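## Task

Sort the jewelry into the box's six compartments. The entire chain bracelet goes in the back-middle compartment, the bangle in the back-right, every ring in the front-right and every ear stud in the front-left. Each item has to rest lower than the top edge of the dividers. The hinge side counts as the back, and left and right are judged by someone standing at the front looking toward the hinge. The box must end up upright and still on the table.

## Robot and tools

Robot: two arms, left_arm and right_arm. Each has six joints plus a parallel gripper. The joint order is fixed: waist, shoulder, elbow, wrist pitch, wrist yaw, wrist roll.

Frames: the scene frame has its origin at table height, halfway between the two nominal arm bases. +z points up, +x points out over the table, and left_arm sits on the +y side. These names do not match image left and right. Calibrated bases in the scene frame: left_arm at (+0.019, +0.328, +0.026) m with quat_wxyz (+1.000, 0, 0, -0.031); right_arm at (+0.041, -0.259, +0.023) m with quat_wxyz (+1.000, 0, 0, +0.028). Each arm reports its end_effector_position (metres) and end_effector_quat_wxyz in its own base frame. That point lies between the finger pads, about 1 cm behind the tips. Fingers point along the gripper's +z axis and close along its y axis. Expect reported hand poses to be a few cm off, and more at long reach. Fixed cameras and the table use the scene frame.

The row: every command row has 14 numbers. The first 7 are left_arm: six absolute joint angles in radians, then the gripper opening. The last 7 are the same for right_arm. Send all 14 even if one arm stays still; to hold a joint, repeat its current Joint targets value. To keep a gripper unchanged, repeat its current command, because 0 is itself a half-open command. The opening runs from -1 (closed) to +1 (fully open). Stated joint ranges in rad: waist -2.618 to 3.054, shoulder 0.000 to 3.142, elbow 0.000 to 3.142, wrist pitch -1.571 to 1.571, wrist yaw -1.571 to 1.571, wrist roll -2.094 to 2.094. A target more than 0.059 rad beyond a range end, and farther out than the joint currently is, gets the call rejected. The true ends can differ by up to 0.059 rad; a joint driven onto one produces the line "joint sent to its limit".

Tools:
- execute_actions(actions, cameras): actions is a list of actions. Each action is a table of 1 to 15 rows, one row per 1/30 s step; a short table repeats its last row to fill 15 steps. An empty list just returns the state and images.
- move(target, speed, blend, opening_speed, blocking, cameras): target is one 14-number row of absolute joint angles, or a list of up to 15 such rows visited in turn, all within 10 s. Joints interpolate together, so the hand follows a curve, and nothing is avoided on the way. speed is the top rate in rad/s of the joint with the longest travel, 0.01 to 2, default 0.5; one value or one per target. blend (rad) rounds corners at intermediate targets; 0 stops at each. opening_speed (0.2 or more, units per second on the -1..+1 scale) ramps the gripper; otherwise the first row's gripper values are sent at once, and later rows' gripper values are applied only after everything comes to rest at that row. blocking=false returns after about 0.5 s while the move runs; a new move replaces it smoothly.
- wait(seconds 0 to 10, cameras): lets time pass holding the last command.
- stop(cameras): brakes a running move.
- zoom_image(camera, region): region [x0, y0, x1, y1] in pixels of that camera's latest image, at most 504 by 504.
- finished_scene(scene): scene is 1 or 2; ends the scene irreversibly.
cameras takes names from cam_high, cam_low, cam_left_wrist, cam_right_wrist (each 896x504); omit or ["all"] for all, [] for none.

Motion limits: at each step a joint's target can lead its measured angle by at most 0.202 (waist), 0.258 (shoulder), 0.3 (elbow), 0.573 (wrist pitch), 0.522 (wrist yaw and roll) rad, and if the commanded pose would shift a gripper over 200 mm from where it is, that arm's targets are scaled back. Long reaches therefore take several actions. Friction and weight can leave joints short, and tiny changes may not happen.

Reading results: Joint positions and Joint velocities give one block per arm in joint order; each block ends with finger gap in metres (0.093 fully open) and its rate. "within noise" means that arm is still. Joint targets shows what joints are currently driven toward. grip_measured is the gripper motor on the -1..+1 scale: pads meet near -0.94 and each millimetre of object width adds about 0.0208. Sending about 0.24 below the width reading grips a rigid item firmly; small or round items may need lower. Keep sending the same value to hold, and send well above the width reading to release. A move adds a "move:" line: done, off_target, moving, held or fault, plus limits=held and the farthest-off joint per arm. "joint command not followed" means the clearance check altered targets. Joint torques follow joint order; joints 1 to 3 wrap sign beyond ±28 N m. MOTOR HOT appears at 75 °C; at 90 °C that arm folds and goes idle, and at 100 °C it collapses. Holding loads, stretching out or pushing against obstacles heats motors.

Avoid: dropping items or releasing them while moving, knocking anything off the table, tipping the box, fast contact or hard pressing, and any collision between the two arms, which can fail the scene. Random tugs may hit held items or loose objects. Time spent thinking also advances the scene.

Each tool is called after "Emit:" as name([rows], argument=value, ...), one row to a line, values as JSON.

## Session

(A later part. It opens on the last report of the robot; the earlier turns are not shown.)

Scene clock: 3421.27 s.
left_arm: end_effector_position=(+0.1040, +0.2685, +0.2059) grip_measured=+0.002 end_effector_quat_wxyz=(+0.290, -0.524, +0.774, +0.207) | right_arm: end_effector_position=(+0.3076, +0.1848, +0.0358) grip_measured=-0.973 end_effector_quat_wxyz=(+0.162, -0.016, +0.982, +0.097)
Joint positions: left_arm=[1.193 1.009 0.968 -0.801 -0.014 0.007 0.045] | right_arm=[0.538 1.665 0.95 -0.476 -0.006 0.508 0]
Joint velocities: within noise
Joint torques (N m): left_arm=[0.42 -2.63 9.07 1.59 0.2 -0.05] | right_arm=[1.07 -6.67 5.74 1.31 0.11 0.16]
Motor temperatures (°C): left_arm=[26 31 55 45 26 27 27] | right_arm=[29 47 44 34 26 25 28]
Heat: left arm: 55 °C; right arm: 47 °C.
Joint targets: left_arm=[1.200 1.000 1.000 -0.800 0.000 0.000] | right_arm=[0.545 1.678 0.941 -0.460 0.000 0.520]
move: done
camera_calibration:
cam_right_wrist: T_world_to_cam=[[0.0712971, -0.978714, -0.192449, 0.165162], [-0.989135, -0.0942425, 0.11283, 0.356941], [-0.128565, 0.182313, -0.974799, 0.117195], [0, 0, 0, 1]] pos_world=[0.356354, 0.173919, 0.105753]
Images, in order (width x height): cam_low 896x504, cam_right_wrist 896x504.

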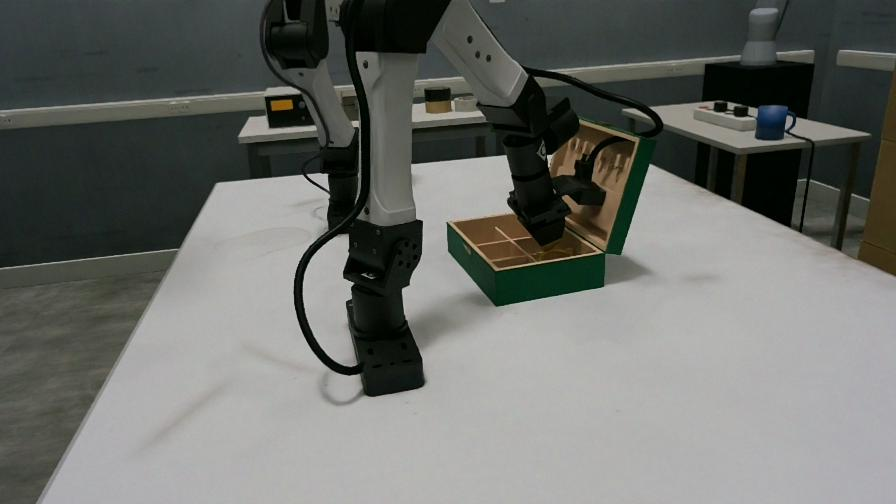

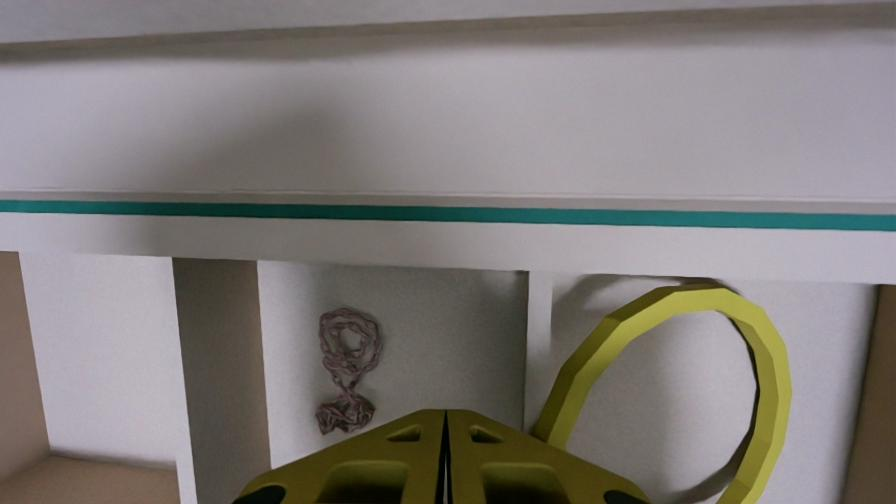

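Emit:
move(target=[1.2,1.0,1.0,-0.8,0,0,0,0.482,1.632,0.900,-0.465,0,0.46,-1], speed=0.15, cameras=["cam_right_wrist"])

Scene clock: 3429.03 s.
left_arm: end_effector_position=(+0.1040, +0.2685, +0.2059) grip_measured=+0.002 end_effector_quat_wxyz=(+0.290, -0.524, +0.774, +0.207) | right_arm: end_effector_position=(+0.3098, +0.1749, +0.0359) grip_measured=-0.973 end_effector_quat_wxyz=(+0.166, -0.013, +0.980, +0.106)
Joint positions: left_arm=[1.193 1.009 0.968 -0.801 -0.014 0.007 0.045] | right_arm=[0.499 1.643 0.92 -0.452 -0.032 0.478 0]
Joint velocities: within noise
Joint torques (N m): left_arm=[0.43 -2.63 9.07 1.59 0.2 -0.05] | right_arm=[-0.95 -8.73 4.71 1.05 0.36 -0.15]
Motor temperatures (°C): left_arm=[26 31 55 45 26 27 27] | right_arm=[29 47 44 34 26 25 28]
Heat: left arm: 55 °C; right arm: 47 °C.
Joint targets: left_arm=[1.200 1.000 1.000 -0.800 0.000 0.000] | right_arm=[0.482 1.632 0.900 -0.465 0.000 0.460]
move: done
camera_calibration:
cam_right_wrist: T_world_to_cam=[[0.0703292, -0.974946, -0.211029, 0.155558], [-0.990184, -0.0938474, 0.103575, 0.358695], [-0.120784, 0.201674, -0.971977, 0.113501], [0, 0, 0, 1]] pos_world=[0.357943, 0.162433, 0.105996]
Images, in order (width x height): cam_right_wrist 896x504.

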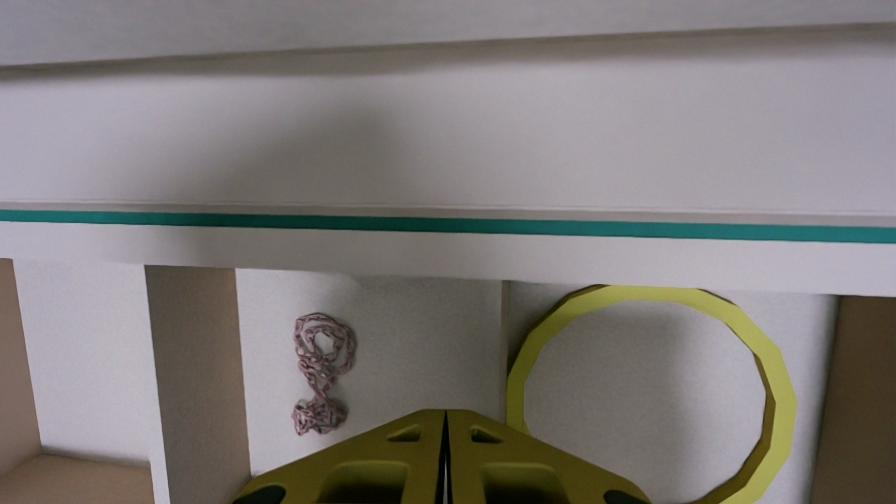

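Emit:
move([
  [1.2,1.0,1.0,-0.8,0,0,0,0.53,1.58,1.036,-0.62,0,0.50,-1],
  [1.2,1.0,1.0,-0.8,0,0,0,0.40,1.15,1.20,-1.10,0,0.35,-0.8],
], speed=[0.4,0.8], blend=[0.05,0], cameras=["cam_low","cam_right_wrist","cam_high"])

Scene clock: 3438.37 s.
left_arm: end_effector_position=(+0.1040, +0.2685, +0.2059) grip_measured=+0.002 end_effector_quat_wxyz=(+0.290, -0.524, +0.774, +0.207) | right_arm: end_effector_position=(+0.2539, +0.1102, +0.2146) grip_measured=-0.802 end_effector_quat_wxyz=(+0.242, -0.022, +0.965, +0.101)
Joint positions: left_arm=[1.193 1.009 0.968 -0.801 -0.014 0.007 0.045] | right_arm=[0.405 1.148 1.186 -1.079 -0.006 0.362 0.007]
Joint velocities: within noise
Joint torques (N m): left_arm=[0.43 -2.63 9.09 1.59 0.2 -0.05] | right_arm=[0.02 -3.25 8.57 1.21 0.11 -0.08]
Motor temperatures (°C): left_arm=[26 31 55 45 26 27 27] | right_arm=[29 49 44 34 27 25 28]
Heat: left arm: 55 °C; right arm: 49 °C.
Joint targets: left_arm=[1.200 1.000 1.000 -0.800 0.000 0.000] | right_arm=[0.400 1.150 1.200 -1.100 0.000 0.350]
move: done
camera_calibration:
cam_right_wrist: T_world_to_cam=[[0.101572, -0.976461, -0.19028, 0.121917], [-0.994291, -0.093357, -0.0516728, 0.313129], [0.0326925, 0.194443, -0.980369, 0.257078], [0, 0, 0, 1]] pos_world=[0.290554, 0.0982931, 0.29141]
Images, in order (width x height): cam_high 896x504, cam_low 896x504, cam_right_wrist 896x504.

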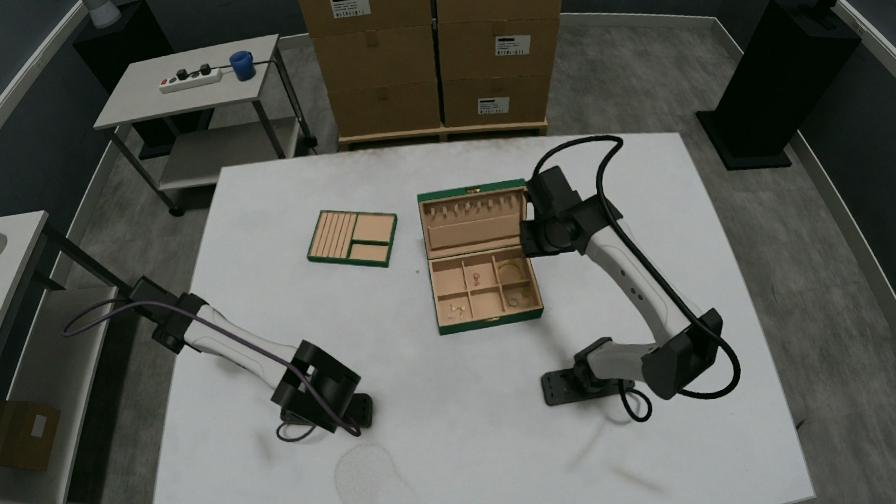

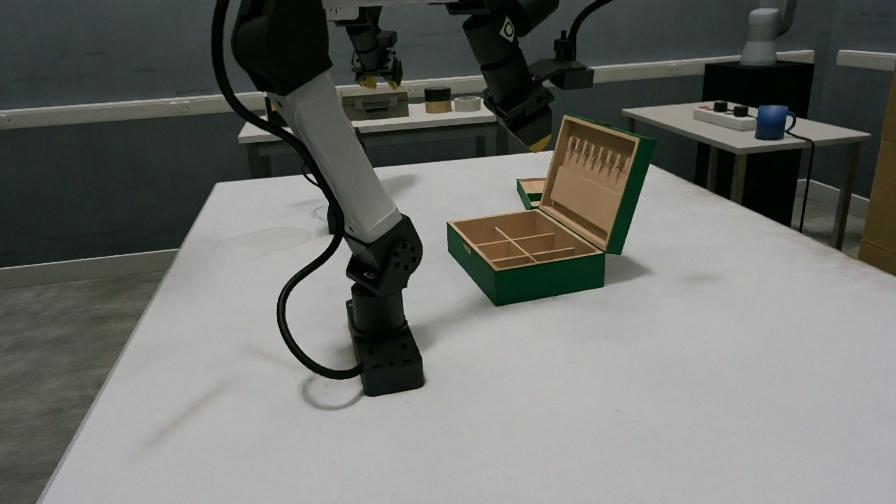

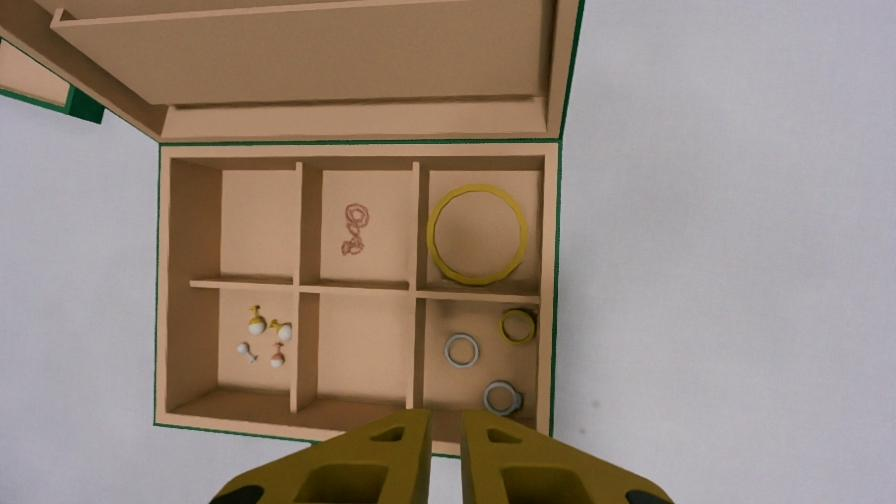

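Emit:
zoom_image(camera="cam_right_wrist", region=[220, 130, 580, 440])

Scaled by 1.400 from the camera's 896x504 image, which has a finer 1280x720 frame.

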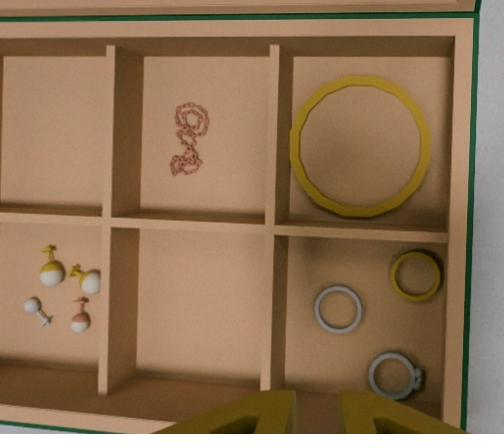

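Emit:
finished_scene(scene=2)

The scene is finished: the task was done.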